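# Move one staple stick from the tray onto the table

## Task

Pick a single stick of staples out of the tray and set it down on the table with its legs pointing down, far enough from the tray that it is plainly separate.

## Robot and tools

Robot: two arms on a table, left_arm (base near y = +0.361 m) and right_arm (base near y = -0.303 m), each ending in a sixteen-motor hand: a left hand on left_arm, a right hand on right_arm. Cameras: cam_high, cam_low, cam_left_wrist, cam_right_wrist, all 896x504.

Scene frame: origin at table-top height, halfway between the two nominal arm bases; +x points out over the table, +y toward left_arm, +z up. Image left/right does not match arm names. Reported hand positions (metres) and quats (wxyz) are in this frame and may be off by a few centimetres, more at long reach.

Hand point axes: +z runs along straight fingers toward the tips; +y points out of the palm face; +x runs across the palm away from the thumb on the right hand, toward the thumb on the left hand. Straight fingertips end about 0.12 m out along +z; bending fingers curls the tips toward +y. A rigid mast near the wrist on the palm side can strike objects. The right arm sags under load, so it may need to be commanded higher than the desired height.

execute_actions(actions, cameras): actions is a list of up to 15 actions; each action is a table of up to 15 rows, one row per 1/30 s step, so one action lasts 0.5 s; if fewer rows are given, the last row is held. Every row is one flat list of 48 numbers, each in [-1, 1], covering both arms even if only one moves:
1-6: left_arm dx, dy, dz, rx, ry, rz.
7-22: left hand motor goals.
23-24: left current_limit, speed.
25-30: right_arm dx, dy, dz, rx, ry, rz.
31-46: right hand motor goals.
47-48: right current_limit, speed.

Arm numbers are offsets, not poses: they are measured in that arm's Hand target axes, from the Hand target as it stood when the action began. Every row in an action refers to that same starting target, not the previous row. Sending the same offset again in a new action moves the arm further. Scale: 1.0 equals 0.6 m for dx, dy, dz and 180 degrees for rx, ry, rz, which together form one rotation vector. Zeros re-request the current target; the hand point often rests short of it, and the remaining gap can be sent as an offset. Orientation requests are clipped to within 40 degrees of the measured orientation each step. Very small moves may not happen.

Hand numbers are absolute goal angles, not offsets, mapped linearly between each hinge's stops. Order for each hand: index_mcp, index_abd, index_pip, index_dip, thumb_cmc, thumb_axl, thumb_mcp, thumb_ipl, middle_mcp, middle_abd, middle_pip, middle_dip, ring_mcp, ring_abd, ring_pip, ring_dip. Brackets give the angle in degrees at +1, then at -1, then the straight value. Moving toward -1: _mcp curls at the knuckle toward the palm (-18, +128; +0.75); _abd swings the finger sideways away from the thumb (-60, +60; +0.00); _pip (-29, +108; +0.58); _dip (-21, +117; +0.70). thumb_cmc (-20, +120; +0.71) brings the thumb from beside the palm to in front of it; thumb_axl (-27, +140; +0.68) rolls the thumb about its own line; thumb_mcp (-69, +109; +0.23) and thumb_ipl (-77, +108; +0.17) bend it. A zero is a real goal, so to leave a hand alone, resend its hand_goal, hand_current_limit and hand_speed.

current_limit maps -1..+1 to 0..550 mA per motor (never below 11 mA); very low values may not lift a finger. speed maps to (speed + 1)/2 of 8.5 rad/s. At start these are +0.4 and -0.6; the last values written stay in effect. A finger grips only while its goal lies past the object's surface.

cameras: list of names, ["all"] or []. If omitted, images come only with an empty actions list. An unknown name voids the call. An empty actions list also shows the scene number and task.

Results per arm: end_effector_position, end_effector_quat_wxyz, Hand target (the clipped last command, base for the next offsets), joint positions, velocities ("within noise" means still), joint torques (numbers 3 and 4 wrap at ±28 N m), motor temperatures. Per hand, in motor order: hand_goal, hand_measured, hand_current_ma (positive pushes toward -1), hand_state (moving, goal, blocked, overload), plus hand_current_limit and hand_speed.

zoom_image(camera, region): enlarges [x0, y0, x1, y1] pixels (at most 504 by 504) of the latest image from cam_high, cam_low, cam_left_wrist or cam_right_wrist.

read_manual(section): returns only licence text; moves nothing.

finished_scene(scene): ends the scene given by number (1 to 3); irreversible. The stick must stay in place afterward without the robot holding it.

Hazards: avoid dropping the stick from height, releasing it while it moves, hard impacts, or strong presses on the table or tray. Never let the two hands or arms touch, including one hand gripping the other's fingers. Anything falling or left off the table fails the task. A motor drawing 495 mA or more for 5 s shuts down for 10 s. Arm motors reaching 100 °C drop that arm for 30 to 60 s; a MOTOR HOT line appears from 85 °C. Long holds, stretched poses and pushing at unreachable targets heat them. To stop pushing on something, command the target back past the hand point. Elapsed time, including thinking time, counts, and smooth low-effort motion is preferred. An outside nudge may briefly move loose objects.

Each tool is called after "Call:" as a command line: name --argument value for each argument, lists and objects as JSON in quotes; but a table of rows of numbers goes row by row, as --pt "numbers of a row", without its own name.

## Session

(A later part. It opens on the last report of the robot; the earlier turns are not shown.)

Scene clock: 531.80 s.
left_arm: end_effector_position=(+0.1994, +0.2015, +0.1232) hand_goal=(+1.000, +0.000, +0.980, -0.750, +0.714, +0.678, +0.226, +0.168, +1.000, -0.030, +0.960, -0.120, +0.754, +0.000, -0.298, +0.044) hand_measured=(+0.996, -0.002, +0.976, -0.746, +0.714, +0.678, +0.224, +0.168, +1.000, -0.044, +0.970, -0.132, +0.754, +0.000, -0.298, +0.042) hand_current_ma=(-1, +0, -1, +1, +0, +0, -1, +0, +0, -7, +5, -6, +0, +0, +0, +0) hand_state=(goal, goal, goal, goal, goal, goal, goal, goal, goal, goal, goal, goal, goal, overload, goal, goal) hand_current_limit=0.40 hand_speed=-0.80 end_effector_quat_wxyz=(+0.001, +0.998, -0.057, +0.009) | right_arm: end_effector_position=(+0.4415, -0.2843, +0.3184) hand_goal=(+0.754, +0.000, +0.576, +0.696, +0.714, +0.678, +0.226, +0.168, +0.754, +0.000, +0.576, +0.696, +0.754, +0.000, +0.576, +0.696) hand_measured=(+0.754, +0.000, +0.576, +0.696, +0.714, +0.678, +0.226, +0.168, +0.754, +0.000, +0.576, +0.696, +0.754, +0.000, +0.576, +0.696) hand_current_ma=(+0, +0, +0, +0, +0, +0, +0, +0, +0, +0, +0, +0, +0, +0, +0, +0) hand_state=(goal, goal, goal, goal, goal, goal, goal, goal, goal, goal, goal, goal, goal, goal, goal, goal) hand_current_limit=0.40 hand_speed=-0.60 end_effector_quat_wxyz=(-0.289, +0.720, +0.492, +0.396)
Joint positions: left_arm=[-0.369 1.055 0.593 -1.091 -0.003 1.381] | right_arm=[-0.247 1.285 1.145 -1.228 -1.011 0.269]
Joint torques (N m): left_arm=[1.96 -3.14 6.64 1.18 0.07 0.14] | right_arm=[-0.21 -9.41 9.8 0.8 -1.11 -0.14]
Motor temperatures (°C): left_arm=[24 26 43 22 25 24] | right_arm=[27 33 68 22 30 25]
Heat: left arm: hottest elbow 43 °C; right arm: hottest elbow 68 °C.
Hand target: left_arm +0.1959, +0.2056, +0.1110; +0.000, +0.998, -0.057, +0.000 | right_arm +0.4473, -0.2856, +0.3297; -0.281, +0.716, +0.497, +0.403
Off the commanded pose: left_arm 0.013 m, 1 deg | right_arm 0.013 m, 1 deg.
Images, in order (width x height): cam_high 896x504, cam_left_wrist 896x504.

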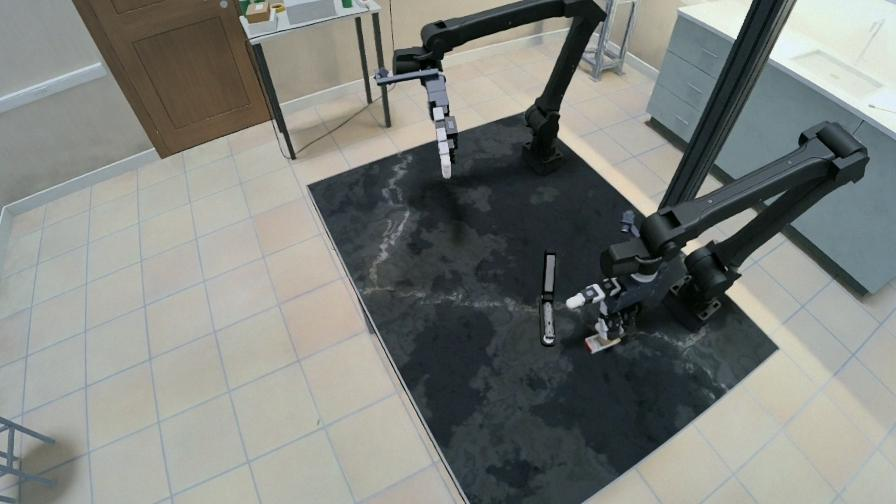

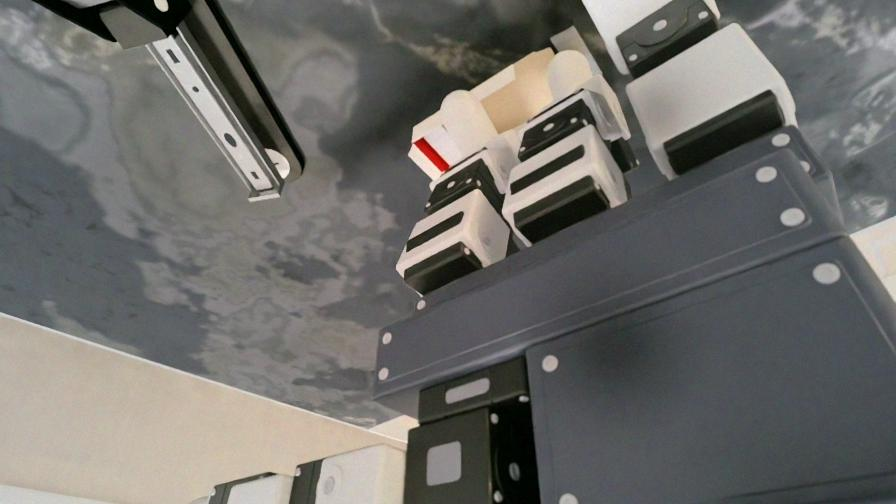

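Call:
execute_actions --actions '[[[-0.014,0,0.0,0,0,0,1.0,0,0.98,-0.75,0.714,0.678,0.226,0.168,1.0,-0.08,0.955,-0.11,0.754,0,-0.299,0.043,0.3,-0.9,0,0,0,0,0,0,0.754,0,0.576,0.696,0.714,0.678,0.226,0.168,0.754,0,0.576,0.696,0.754,0,0.576,0.696,0.4,-0.6]],[[-0.02,0.015,0.003,0,0,0,1.0,0,0.98,-0.75,0.714,0.678,0.226,0.168,1.0,-0.08,0.95,-0.11,0.754,0,-0.299,0.043,0.3,-0.9,0,0,0,0,0,0,0.754,0,0.576,0.696,0.714,0.678,0.226,0.168,0.754,0,0.576,0.696,0.754,0,0.576,0.696,0.4,-0.6]]]' --cameras '["cam_high","cam_left_wrist"]'

Call:
zoom_image --camera "cam_left_wrist" --region '[420, 0, 640, 180]'

Call:
zoom_image --camera "cam_high" --region '[590, 320, 634, 358]'

Scene clock: 540.37 s.
left_arm: end_effector_position=(+0.1896, +0.1993, +0.1236) hand_goal=(+1.000, +0.000, +0.980, -0.750, +0.714, +0.678, +0.226, +0.168, +1.000, -0.080, +0.950, -0.110, +0.754, +0.000, -0.298, +0.044) hand_measured=(+0.996, -0.002, +0.976, -0.746, +0.714, +0.678, +0.224, +0.168, +1.000, -0.072, +0.974, -0.122, +0.754, +0.000, -0.298, +0.042) hand_current_ma=(-1, +0, -1, +1, +0, +0, -1, +0, +0, +3, +20, -7, +0, +0, +0, +0) hand_state=(goal, goal, goal, goal, goal, goal, goal, goal, goal, goal, blocked, goal, goal, overload, goal, goal) hand_current_limit=0.30 hand_speed=-0.90 end_effector_quat_wxyz=(+0.002, +0.998, -0.057, +0.020) | right_arm: end_effector_position=(+0.4415, -0.2843, +0.3184) hand_goal=(+0.754, +0.000, +0.576, +0.696, +0.714, +0.678, +0.226, +0.168, +0.754, +0.000, +0.576, +0.696, +0.754, +0.000, +0.576, +0.696) hand_measured=(+0.754, +0.000, +0.576, +0.696, +0.714, +0.678, +0.226, +0.168, +0.754, +0.000, +0.576, +0.696, +0.754, +0.000, +0.576, +0.696) hand_current_ma=(+0, +0, +0, +0, +0, +0, +0, +0, +0, +0, +0, +0, +0, +0, +0, +0) hand_state=(goal, goal, goal, goal, goal, goal, goal, goal, goal, goal, goal, goal, goal, goal, goal, goal) hand_current_limit=0.40 hand_speed=-0.60 end_effector_quat_wxyz=(-0.289, +0.720, +0.492, +0.396)
Joint positions: left_arm=[-0.394 1.007 0.562 -1.086 -0.007 1.356] | right_arm=[-0.247 1.285 1.145 -1.228 -1.011 0.269]
Joint torques (N m): left_arm=[0.03 -3.25 5.94 0.46 0.2 -0.14] | right_arm=[-0.15 -9.41 9.78 0.79 -1.11 -0.14]
Motor temperatures (°C): left_arm=[24 26 42 22 25 24] | right_arm=[27 33 68 22 30 25]
Heat: left arm: hottest elbow 42 °C; right arm: hottest elbow 68 °C.
Hand target: left_arm +0.1748, +0.1990, +0.1093; +0.000, +0.998, -0.057, +0.000 | right_arm +0.4473, -0.2856, +0.3297; -0.281, +0.716, +0.497, +0.403
Off the commanded pose: left_arm 0.021 m, 2 deg | right_arm 0.013 m, 1 deg.
Images, in order (width x height): cam_high 896x504, cam_left_wrist 896x504.

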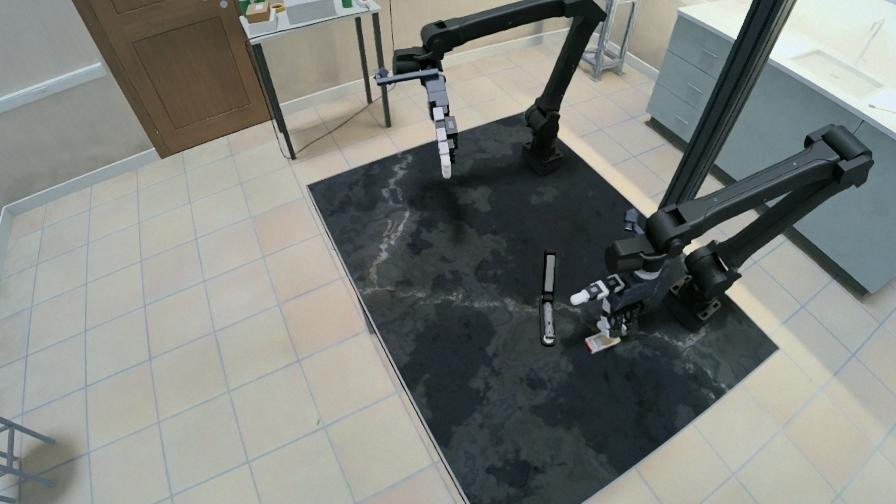

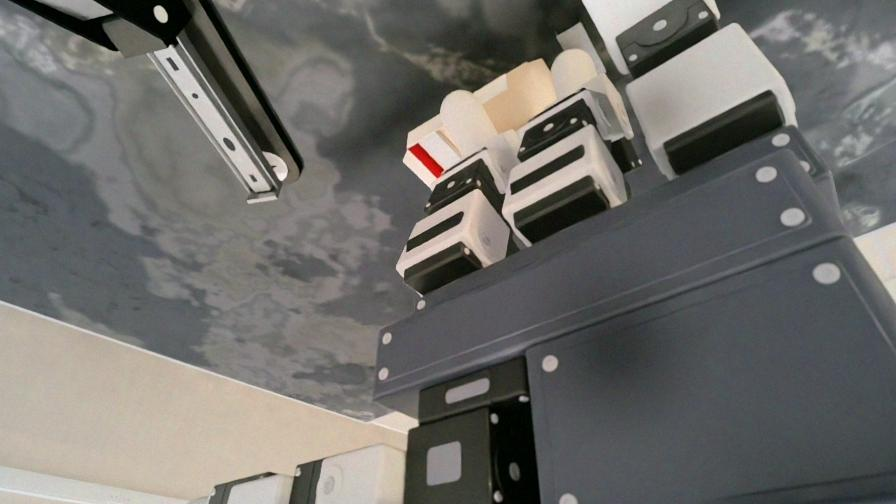

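Scaled by 2.291 from the camera's 896x504 image, which has a finer 1280x720 frame.

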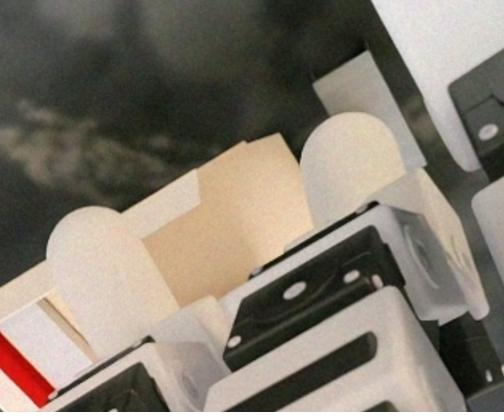

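Scaled by 11.455 from the camera's 896x504 image, which has a finer 1280x720 frame.

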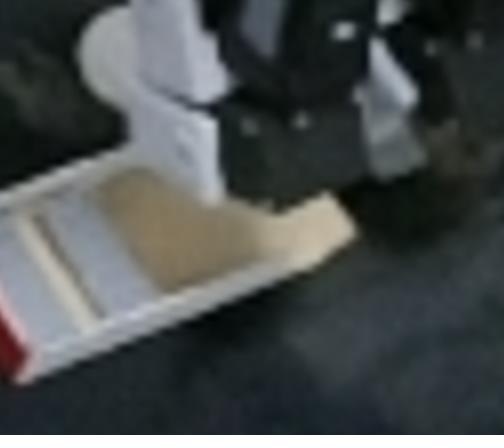

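Call:
execute_actions --actions '[[[-0.02,0.025,0.0,0,-0.008,0,1.0,0,0.98,-0.75,0.714,0.678,0.226,0.168,1.0,-0.08,0.95,-0.1,0.754,0,-0.299,0.043,0.3,-0.9,0,0,0,0,0,0,0.754,0,0.576,0.696,0.714,0.678,0.226,0.168,0.754,0,0.576,0.696,0.754,0,0.576,0.696,0.4,-0.6]],[[-0.02,0.035,0.0,0,0,0,1.0,0,0.98,-0.75,0.714,0.678,0.226,0.168,1.0,-0.08,0.95,-0.1,0.754,0,-0.299,0.043,0.3,-0.9,0,0,0,0,0,0,0.754,0,0.576,0.696,0.714,0.678,0.226,0.168,0.754,0,0.576,0.696,0.754,0,0.576,0.696,0.4,-0.6]]]' --cameras '["cam_high","cam_left_wrist"]'

Call:
zoom_image --camera "cam_left_wrist" --region '[420, 0, 640, 180]'

Call:
zoom_image --camera "cam_high" --region '[590, 310, 644, 358]'

Scene clock: 551.03 s.
left_arm: end_effector_position=(+0.1619, +0.1636, +0.1232) hand_goal=(+1.000, +0.000, +0.980, -0.750, +0.714, +0.678, +0.226, +0.168, +1.000, -0.080, +0.950, -0.100, +0.754, +0.000, -0.298, +0.044) hand_measured=(+0.996, -0.002, +0.976, -0.746, +0.714, +0.678, +0.224, +0.168, +1.000, -0.082, +0.980, -0.108, +0.754, +0.000, -0.298, +0.042) hand_current_ma=(-1, +0, -1, +1, +0, +0, -1, +0, +0, +0, +29, -3, +0, +0, +0, +0) hand_state=(goal, goal, goal, goal, goal, goal, goal, goal, goal, goal, blocked, goal, goal, overload, goal, goal) hand_current_limit=0.30 hand_speed=-0.90 end_effector_quat_wxyz=(+0.005, +0.998, -0.057, +0.009) | right_arm: end_effector_position=(+0.4415, -0.2843, +0.3184) hand_goal=(+0.754, +0.000, +0.576, +0.696, +0.714, +0.678, +0.226, +0.168, +0.754, +0.000, +0.576, +0.696, +0.754, +0.000, +0.576, +0.696) hand_measured=(+0.754, +0.000, +0.576, +0.696, +0.714, +0.678, +0.226, +0.168, +0.754, +0.000, +0.576, +0.696, +0.754, +0.000, +0.576, +0.696) hand_current_ma=(+0, +0, +0, +0, +0, +0, +0, +0, +0, +0, +0, +0, +0, +0, +0, +0) hand_state=(goal, goal, goal, goal, goal, goal, goal, goal, goal, goal, goal, goal, goal, goal, goal, goal) hand_current_limit=0.40 hand_speed=-0.60 end_effector_quat_wxyz=(-0.289, +0.720, +0.492, +0.396)
Joint positions: left_arm=[-0.583 0.987 0.551 -1.113 0 1.167] | right_arm=[-0.247 1.285 1.145 -1.228 -1.011 0.269]
Joint torques (N m): left_arm=[0.32 -3.25 6.15 0.13 0.31 -0.11] | right_arm=[-0.21 -9.41 9.8 0.8 -1.11 -0.14]
Motor temperatures (°C): left_arm=[24 26 41 22 25 24] | right_arm=[27 33 68 22 30 25]
Heat: left arm: hottest elbow 41 °C; right arm: hottest elbow 68 °C.
Hand target: left_arm +0.1468, +0.1659, +0.1095; -0.001, +0.998, -0.057, -0.012 | right_arm +0.4473, -0.2856, +0.3297; -0.281, +0.716, +0.497, +0.403
Off the commanded pose: left_arm 0.021 m, 3 deg | right_arm 0.013 m, 1 deg.
Images, in order (width x height): cam_high 896x504, cam_left_wrist 896x504.

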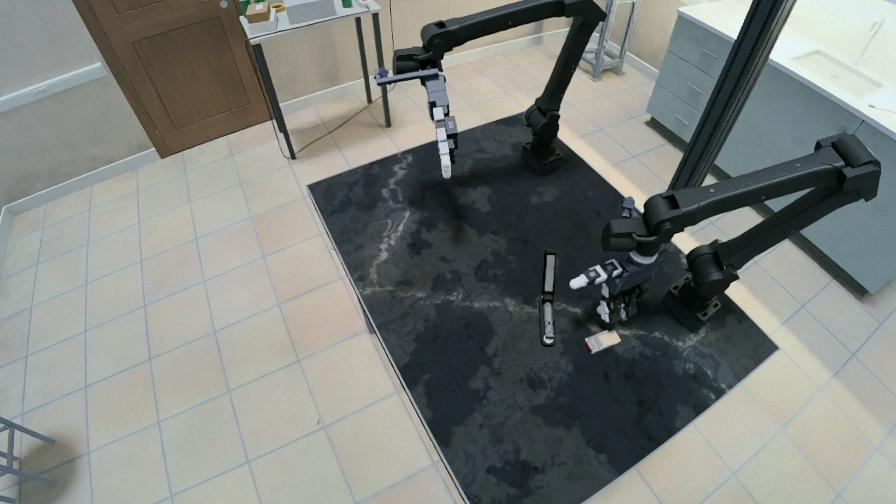

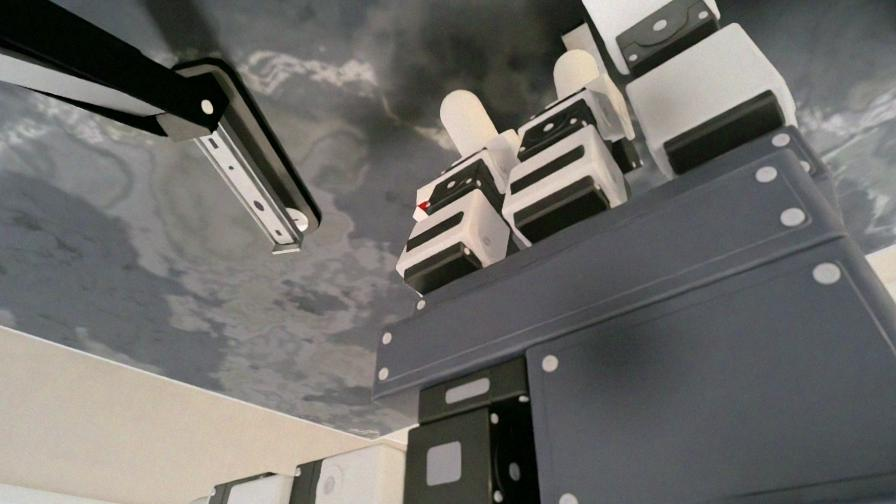

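Scaled by 2.291 from the camera's 896x504 image, which has a finer 1280x720 frame.

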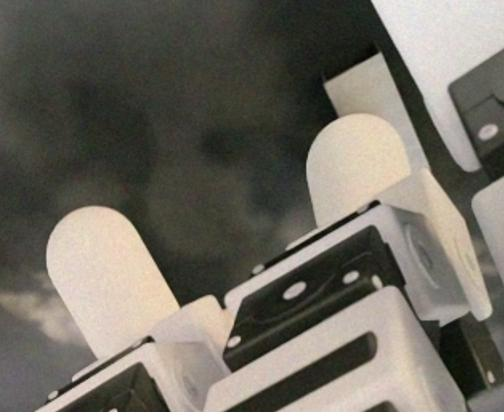

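Scaled by 9.333 from the camera's 896x504 image, which has a finer 1280x720 frame.

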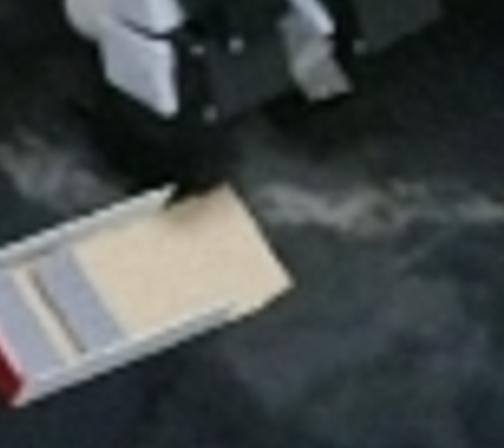

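Call:
execute_actions --actions '[[[-0.01,0.04,0.0,0,0,0,1.0,0,0.98,-0.75,0.714,0.678,0.226,0.168,1.0,-0.08,0.95,-0.1,0.754,0,-0.299,0.043,0.3,-0.9,0,0,0,0,0,0,0.754,0,0.576,0.696,0.714,0.678,0.226,0.168,0.754,0,0.576,0.696,0.754,0,0.576,0.696,0.4,-0.6]],[[-0.01,0.04,0.0,0,0,0,1.0,0,0.98,-0.75,0.714,0.678,0.226,0.168,1.0,-0.08,0.95,-0.1,0.754,0,-0.299,0.043,0.3,-0.9,0,0,0,0,0,0,0.754,0,0.576,0.696,0.714,0.678,0.226,0.168,0.754,0,0.576,0.696,0.754,0,0.576,0.696,0.4,-0.6]],[[-0.01,0.04,0.0,0,0,0,1.0,0,0.98,-0.75,0.714,0.678,0.226,0.168,1.0,-0.08,0.95,-0.1,0.754,0,-0.299,0.043,0.3,-0.9,0,0,0,0,0,0,0.754,0,0.576,0.696,0.714,0.678,0.226,0.168,0.754,0,0.576,0.696,0.754,0,0.576,0.696,0.4,-0.6]]]' --cameras '["cam_high","cam_left_wrist"]'

Call:
zoom_image --camera "cam_left_wrist" --region '[420, 0, 640, 180]'

Call:
zoom_image --camera "cam_high" --region '[590, 290, 650, 358]'

Scene clock: 563.43 s.
left_arm: end_effector_position=(+0.1230, +0.1042, +0.1193) hand_goal=(+1.000, +0.000, +0.980, -0.750, +0.714, +0.678, +0.226, +0.168, +1.000, -0.080, +0.950, -0.100, +0.754, +0.000, -0.298, +0.044) hand_measured=(+0.996, -0.002, +0.976, -0.746, +0.714, +0.678, +0.224, +0.168, +1.000, -0.088, +0.996, -0.100, +0.754, +0.000, -0.298, +0.042) hand_current_ma=(-1, +0, -1, +1, +0, +0, -1, +0, +0, -3, +61, +0, +0, +0, +0, +0) hand_state=(goal, goal, goal, goal, goal, goal, goal, goal, goal, goal, blocked, goal, goal, overload, goal, goal) hand_current_limit=0.30 hand_speed=-0.90 end_effector_quat_wxyz=(-0.002, +0.998, -0.058, -0.003) | right_arm: end_effector_position=(+0.4415, -0.2843, +0.3184) hand_goal=(+0.754, +0.000, +0.576, +0.696, +0.714, +0.678, +0.226, +0.168, +0.754, +0.000, +0.576, +0.696, +0.754, +0.000, +0.576, +0.696) hand_measured=(+0.754, +0.000, +0.576, +0.696, +0.714, +0.678, +0.226, +0.168, +0.754, +0.000, +0.576, +0.696, +0.754, +0.000, +0.576, +0.696) hand_current_ma=(+0, +0, +0, +0, +0, +0, +0, +0, +0, +0, +0, +0, +0, +0, +0, +0) hand_state=(goal, goal, goal, goal, goal, goal, goal, goal, goal, goal, goal, goal, goal, goal, goal, goal) hand_current_limit=0.40 hand_speed=-0.60 end_effector_quat_wxyz=(-0.289, +0.720, +0.492, +0.396)
Joint positions: left_arm=[-0.898 1.04 0.575 -1.113 0.002 0.853] | right_arm=[-0.247 1.285 1.145 -1.228 -1.011 0.269]
Joint torques (N m): left_arm=[-0.03 -0.97 8.18 1.47 0.51 -0.17] | right_arm=[-0.21 -9.41 9.78 0.79 -1.11 -0.14]
Motor temperatures (°C): left_arm=[24 26 40 22 25 24] | right_arm=[27 33 68 22 30 25]
Heat: left arm: hottest elbow 40 °C; right arm: hottest elbow 68 °C.
Hand target: left_arm +0.1206, +0.0965, +0.1099; -0.001, +0.998, -0.057, -0.012 | right_arm +0.4473, -0.2856, +0.3297; -0.281, +0.716, +0.497, +0.403
Off the commanded pose: left_arm 0.012 m, 1 deg | right_arm 0.013 m, 1 deg.
Images, in order (width x height): cam_high 896x504, cam_left_wrist 896x504.

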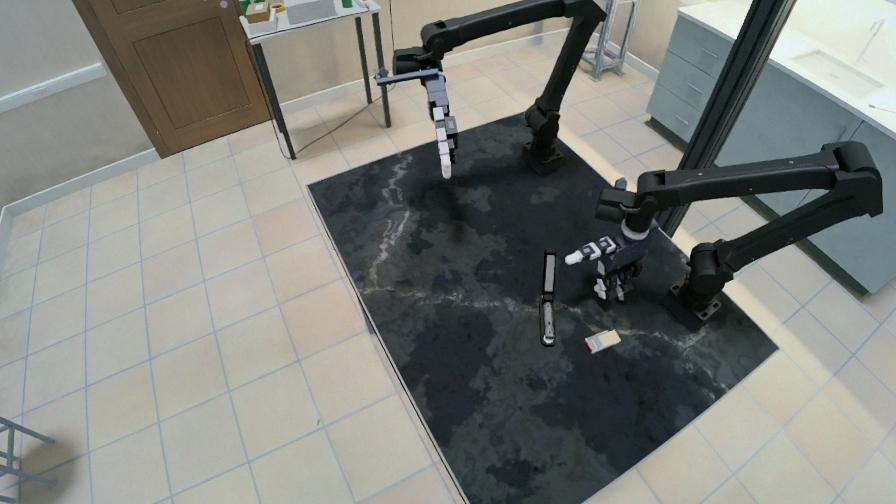

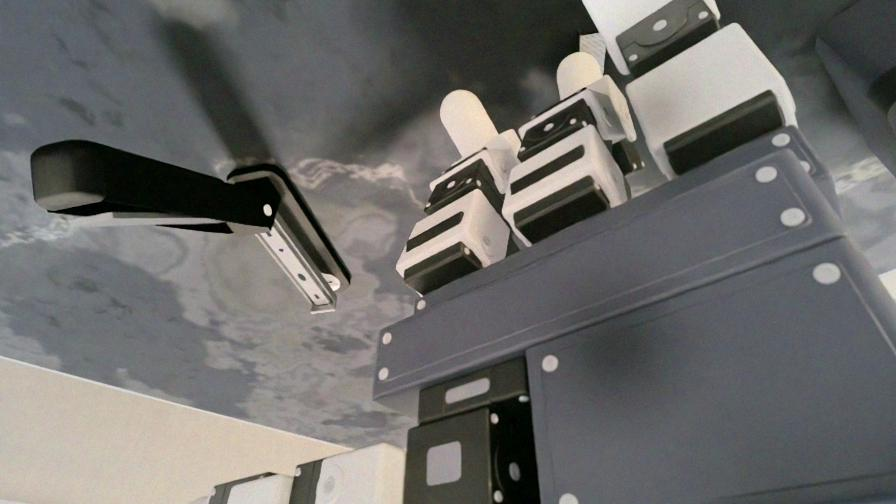

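Scaled by 2.291 from the camera's 896x504 image, which has a finer 1280x720 frame.

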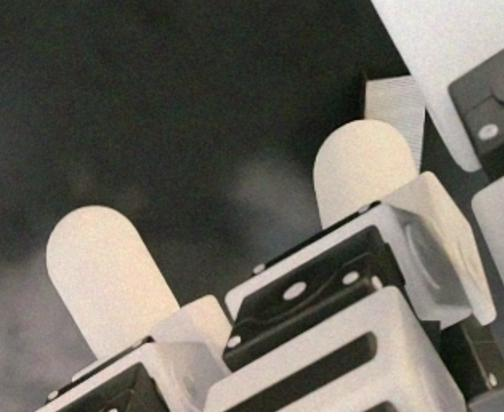

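Scaled by 7.412 from the camera's 896x504 image, which has a finer 1280x720 frame.

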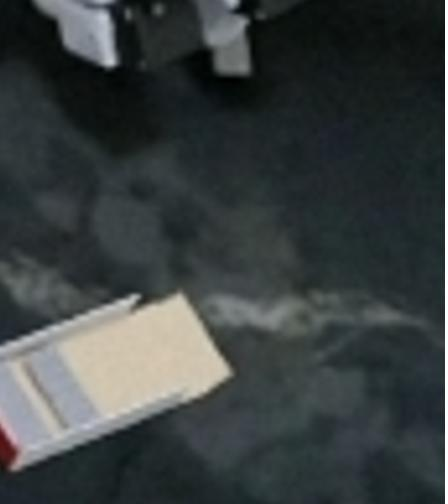

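Call:
execute_actions --actions '[[[0,-0.008,-0.012,0,0,0,1.0,0,0.98,-0.75,0.714,0.678,0.226,0.168,1.0,-0.08,0.99,-0.12,0.754,0,-0.299,0.043,0.3,-0.85,0,0,0,0,0,0,0.754,0,0.576,0.696,0.714,0.678,0.226,0.168,0.754,0,0.576,0.696,0.754,0,0.576,0.696,0.4,-0.6]],[[0,0,-0.012,0,0,0,1.0,0,0.98,-0.75,0.714,0.678,0.226,0.168,1.0,-0.08,1.0,-0.2,0.754,0,-0.299,0.043,0.3,-0.85,0,0,0,0,0,0,0.754,0,0.576,0.696,0.714,0.678,0.226,0.168,0.754,0,0.576,0.696,0.754,0,0.576,0.696,0.4,-0.6]],[[0.015,0,-0.04,0,0,0,1.0,0,0.98,-0.75,0.714,0.678,0.226,0.168,1.0,-0.08,1.0,-0.35,0.754,0,-0.299,0.043,0.3,-0.8,0,0,0,0,0,0,0.754,0,0.576,0.696,0.714,0.678,0.226,0.168,0.754,0,0.576,0.696,0.754,0,0.576,0.696,0.4,-0.6]],[[0.01,0,-0.05,0,0,0,1.0,0,0.98,-0.75,0.714,0.678,0.226,0.168,1.0,-0.08,1.0,-0.35,0.754,0,-0.299,0.043,0.3,-0.6,0,0,0,0,0,0,0.754,0,0.576,0.696,0.714,0.678,0.226,0.168,0.754,0,0.576,0.696,0.754,0,0.576,0.696,0.4,-0.6]],[[0.0,0,-0.08,0,0,0,1.0,0,0.98,-0.3,0.714,0.678,0.226,0.168,1.0,0,1.0,-0.15,0.754,0,-0.299,0.043,0.3,-0.6,0,0,0,0,0,0,0.754,0,0.576,0.696,0.714,0.678,0.226,0.168,0.754,0,0.576,0.696,0.754,0,0.576,0.696,0.4,-0.6]]]' --cameras '["cam_high","cam_low","cam_left_wrist"]'

Call:
zoom_image --camera "cam_left_wrist" --region '[420, 0, 640, 180]'

Call:
zoom_image --camera "cam_high" --region '[590, 290, 650, 358]'

Call:
zoom_image --camera "cam_low" --region '[530, 210, 600, 260]'

Scene clock: 577.97 s.
left_arm: end_effector_position=(+0.1253, +0.1083, +0.2002) hand_goal=(+1.000, +0.000, +0.980, -0.300, +0.714, +0.678, +0.226, +0.168, +1.000, +0.000, +1.000, -0.150, +0.754, +0.000, -0.298, +0.044) hand_measured=(+0.996, -0.002, +0.976, -0.302, +0.714, +0.678, +0.224, +0.168, +0.996, -0.002, +1.000, -0.152, +0.754, +0.000, -0.298, +0.042) hand_current_ma=(-1, +0, -1, -1, +0, +0, -1, +0, -1, +0, +0, +0, +0, +0, +0, +0) hand_state=(goal, goal, goal, goal, goal, goal, goal, goal, goal, goal, goal, goal, goal, overload, goal, goal) hand_current_limit=0.30 hand_speed=-0.60 end_effector_quat_wxyz=(-0.018, +0.998, -0.057, -0.029) | right_arm: end_effector_position=(+0.4415, -0.2843, +0.3184) hand_goal=(+0.754, +0.000, +0.576, +0.696, +0.714, +0.678, +0.226, +0.168, +0.754, +0.000, +0.576, +0.696, +0.754, +0.000, +0.576, +0.696) hand_measured=(+0.754, +0.000, +0.576, +0.696, +0.714, +0.678, +0.226, +0.168, +0.754, +0.000, +0.576, +0.696, +0.754, +0.000, +0.576, +0.696) hand_current_ma=(+0, +0, +0, +0, +0, +0, +0, +0, +0, +0, +0, +0, +0, +0, +0, +0) hand_state=(goal, goal, goal, goal, goal, goal, goal, goal, goal, goal, goal, goal, goal, goal, goal, goal) hand_current_limit=0.40 hand_speed=-0.60 end_effector_quat_wxyz=(-0.289, +0.720, +0.492, +0.396)
Joint positions: left_arm=[-0.87 0.988 0.777 -1.428 0.013 0.88] | right_arm=[-0.247 1.285 1.145 -1.228 -1.011 0.269]
Joint torques (N m): left_arm=[2.14 -4.95 14.09 -0.29 0 0.13] | right_arm=[-0.15 -9.41 9.78 0.81 -1.11 -0.14]
Motor temperatures (°C): left_arm=[24 25 41 22 25 24] | right_arm=[27 33 68 22 30 25]
Heat: left arm: hottest elbow 41 °C; right arm: hottest elbow 68 °C.
Hand target: left_arm +0.1390, +0.0992, +0.2259; -0.001, +0.998, -0.057, -0.012 | right_arm +0.4473, -0.2856, +0.3297; -0.281, +0.716, +0.497, +0.403
Off the commanded pose: left_arm 0.030 m, 3 deg | right_arm 0.013 m, 1 deg.
Images, in order (width x height): cam_high 896x504, cam_low 896x504, cam_left_wrist 896x504.

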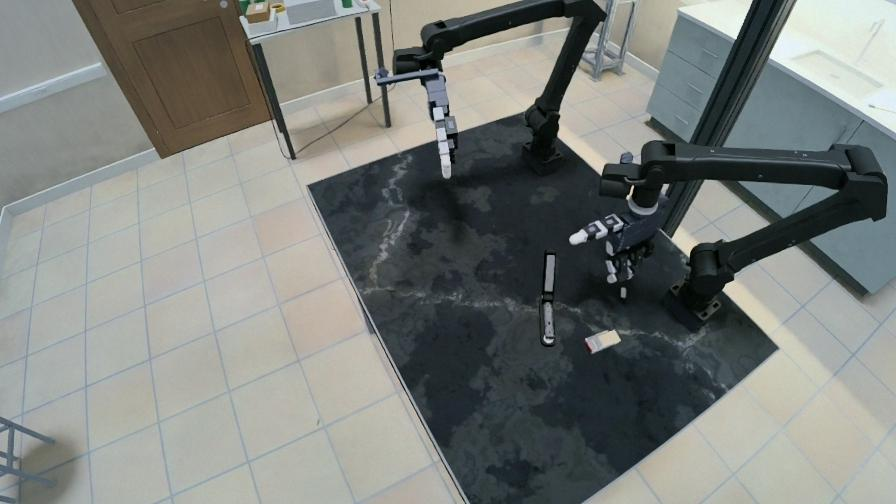

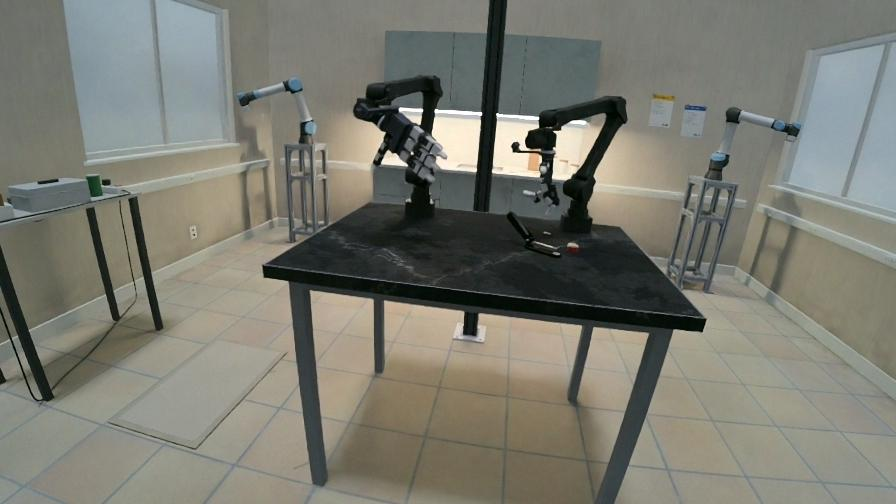

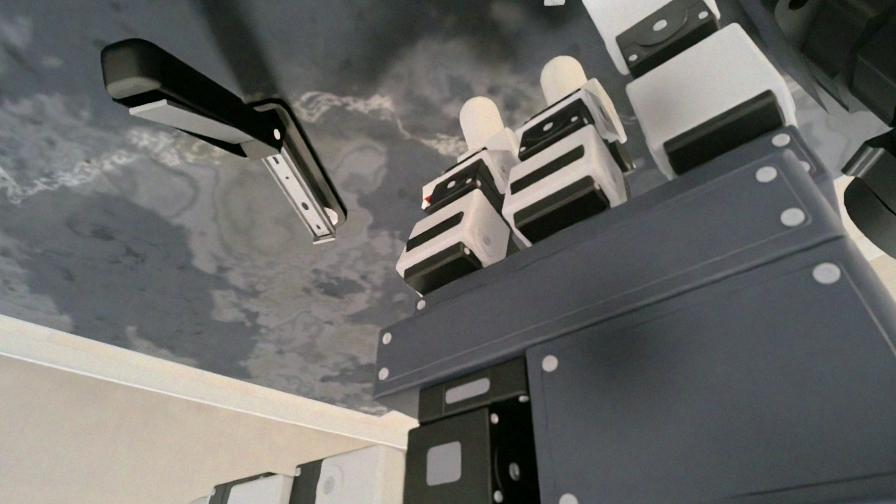

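Scaled by 2.291 from the camera's 896x504 image, which has a finer 1280x720 frame.

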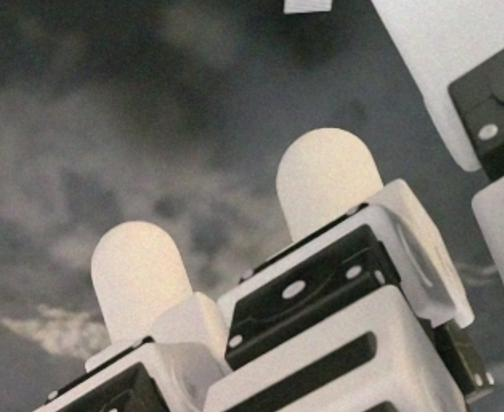

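Scaled by 7.412 from the camera's 896x504 image, which has a finer 1280x720 frame.

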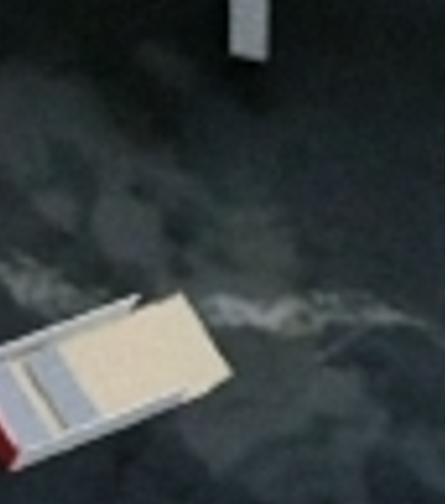

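Scaled by 7.200 from the camera's 896x504 image, which has a finer 1280x720 frame.

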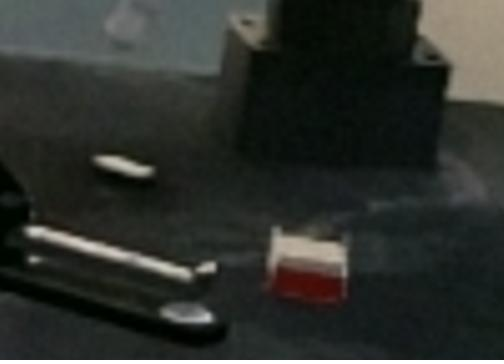

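Call:
zoom_image --camera "cam_high" --region '[608, 276, 638, 304]'

Call:
zoom_image --camera "cam_low" --region '[535, 222, 565, 242]'

Scaled by 16.800 from the camera's 896x504 image, which has a finer 1280x720 frame.

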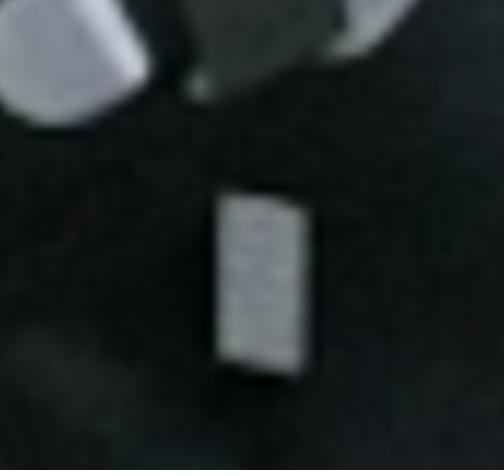

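Scaled by 16.800 from the camera's 896x504 image, which has a finer 1280x720 frame.

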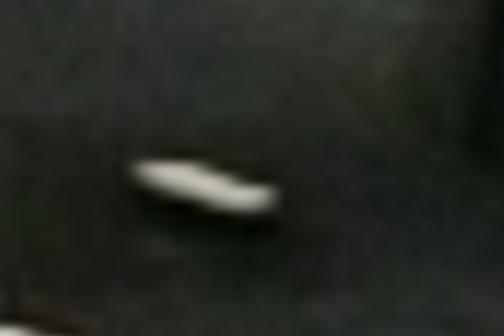

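Call:
finished_scene --scene 3

The scene is finished: the task was done.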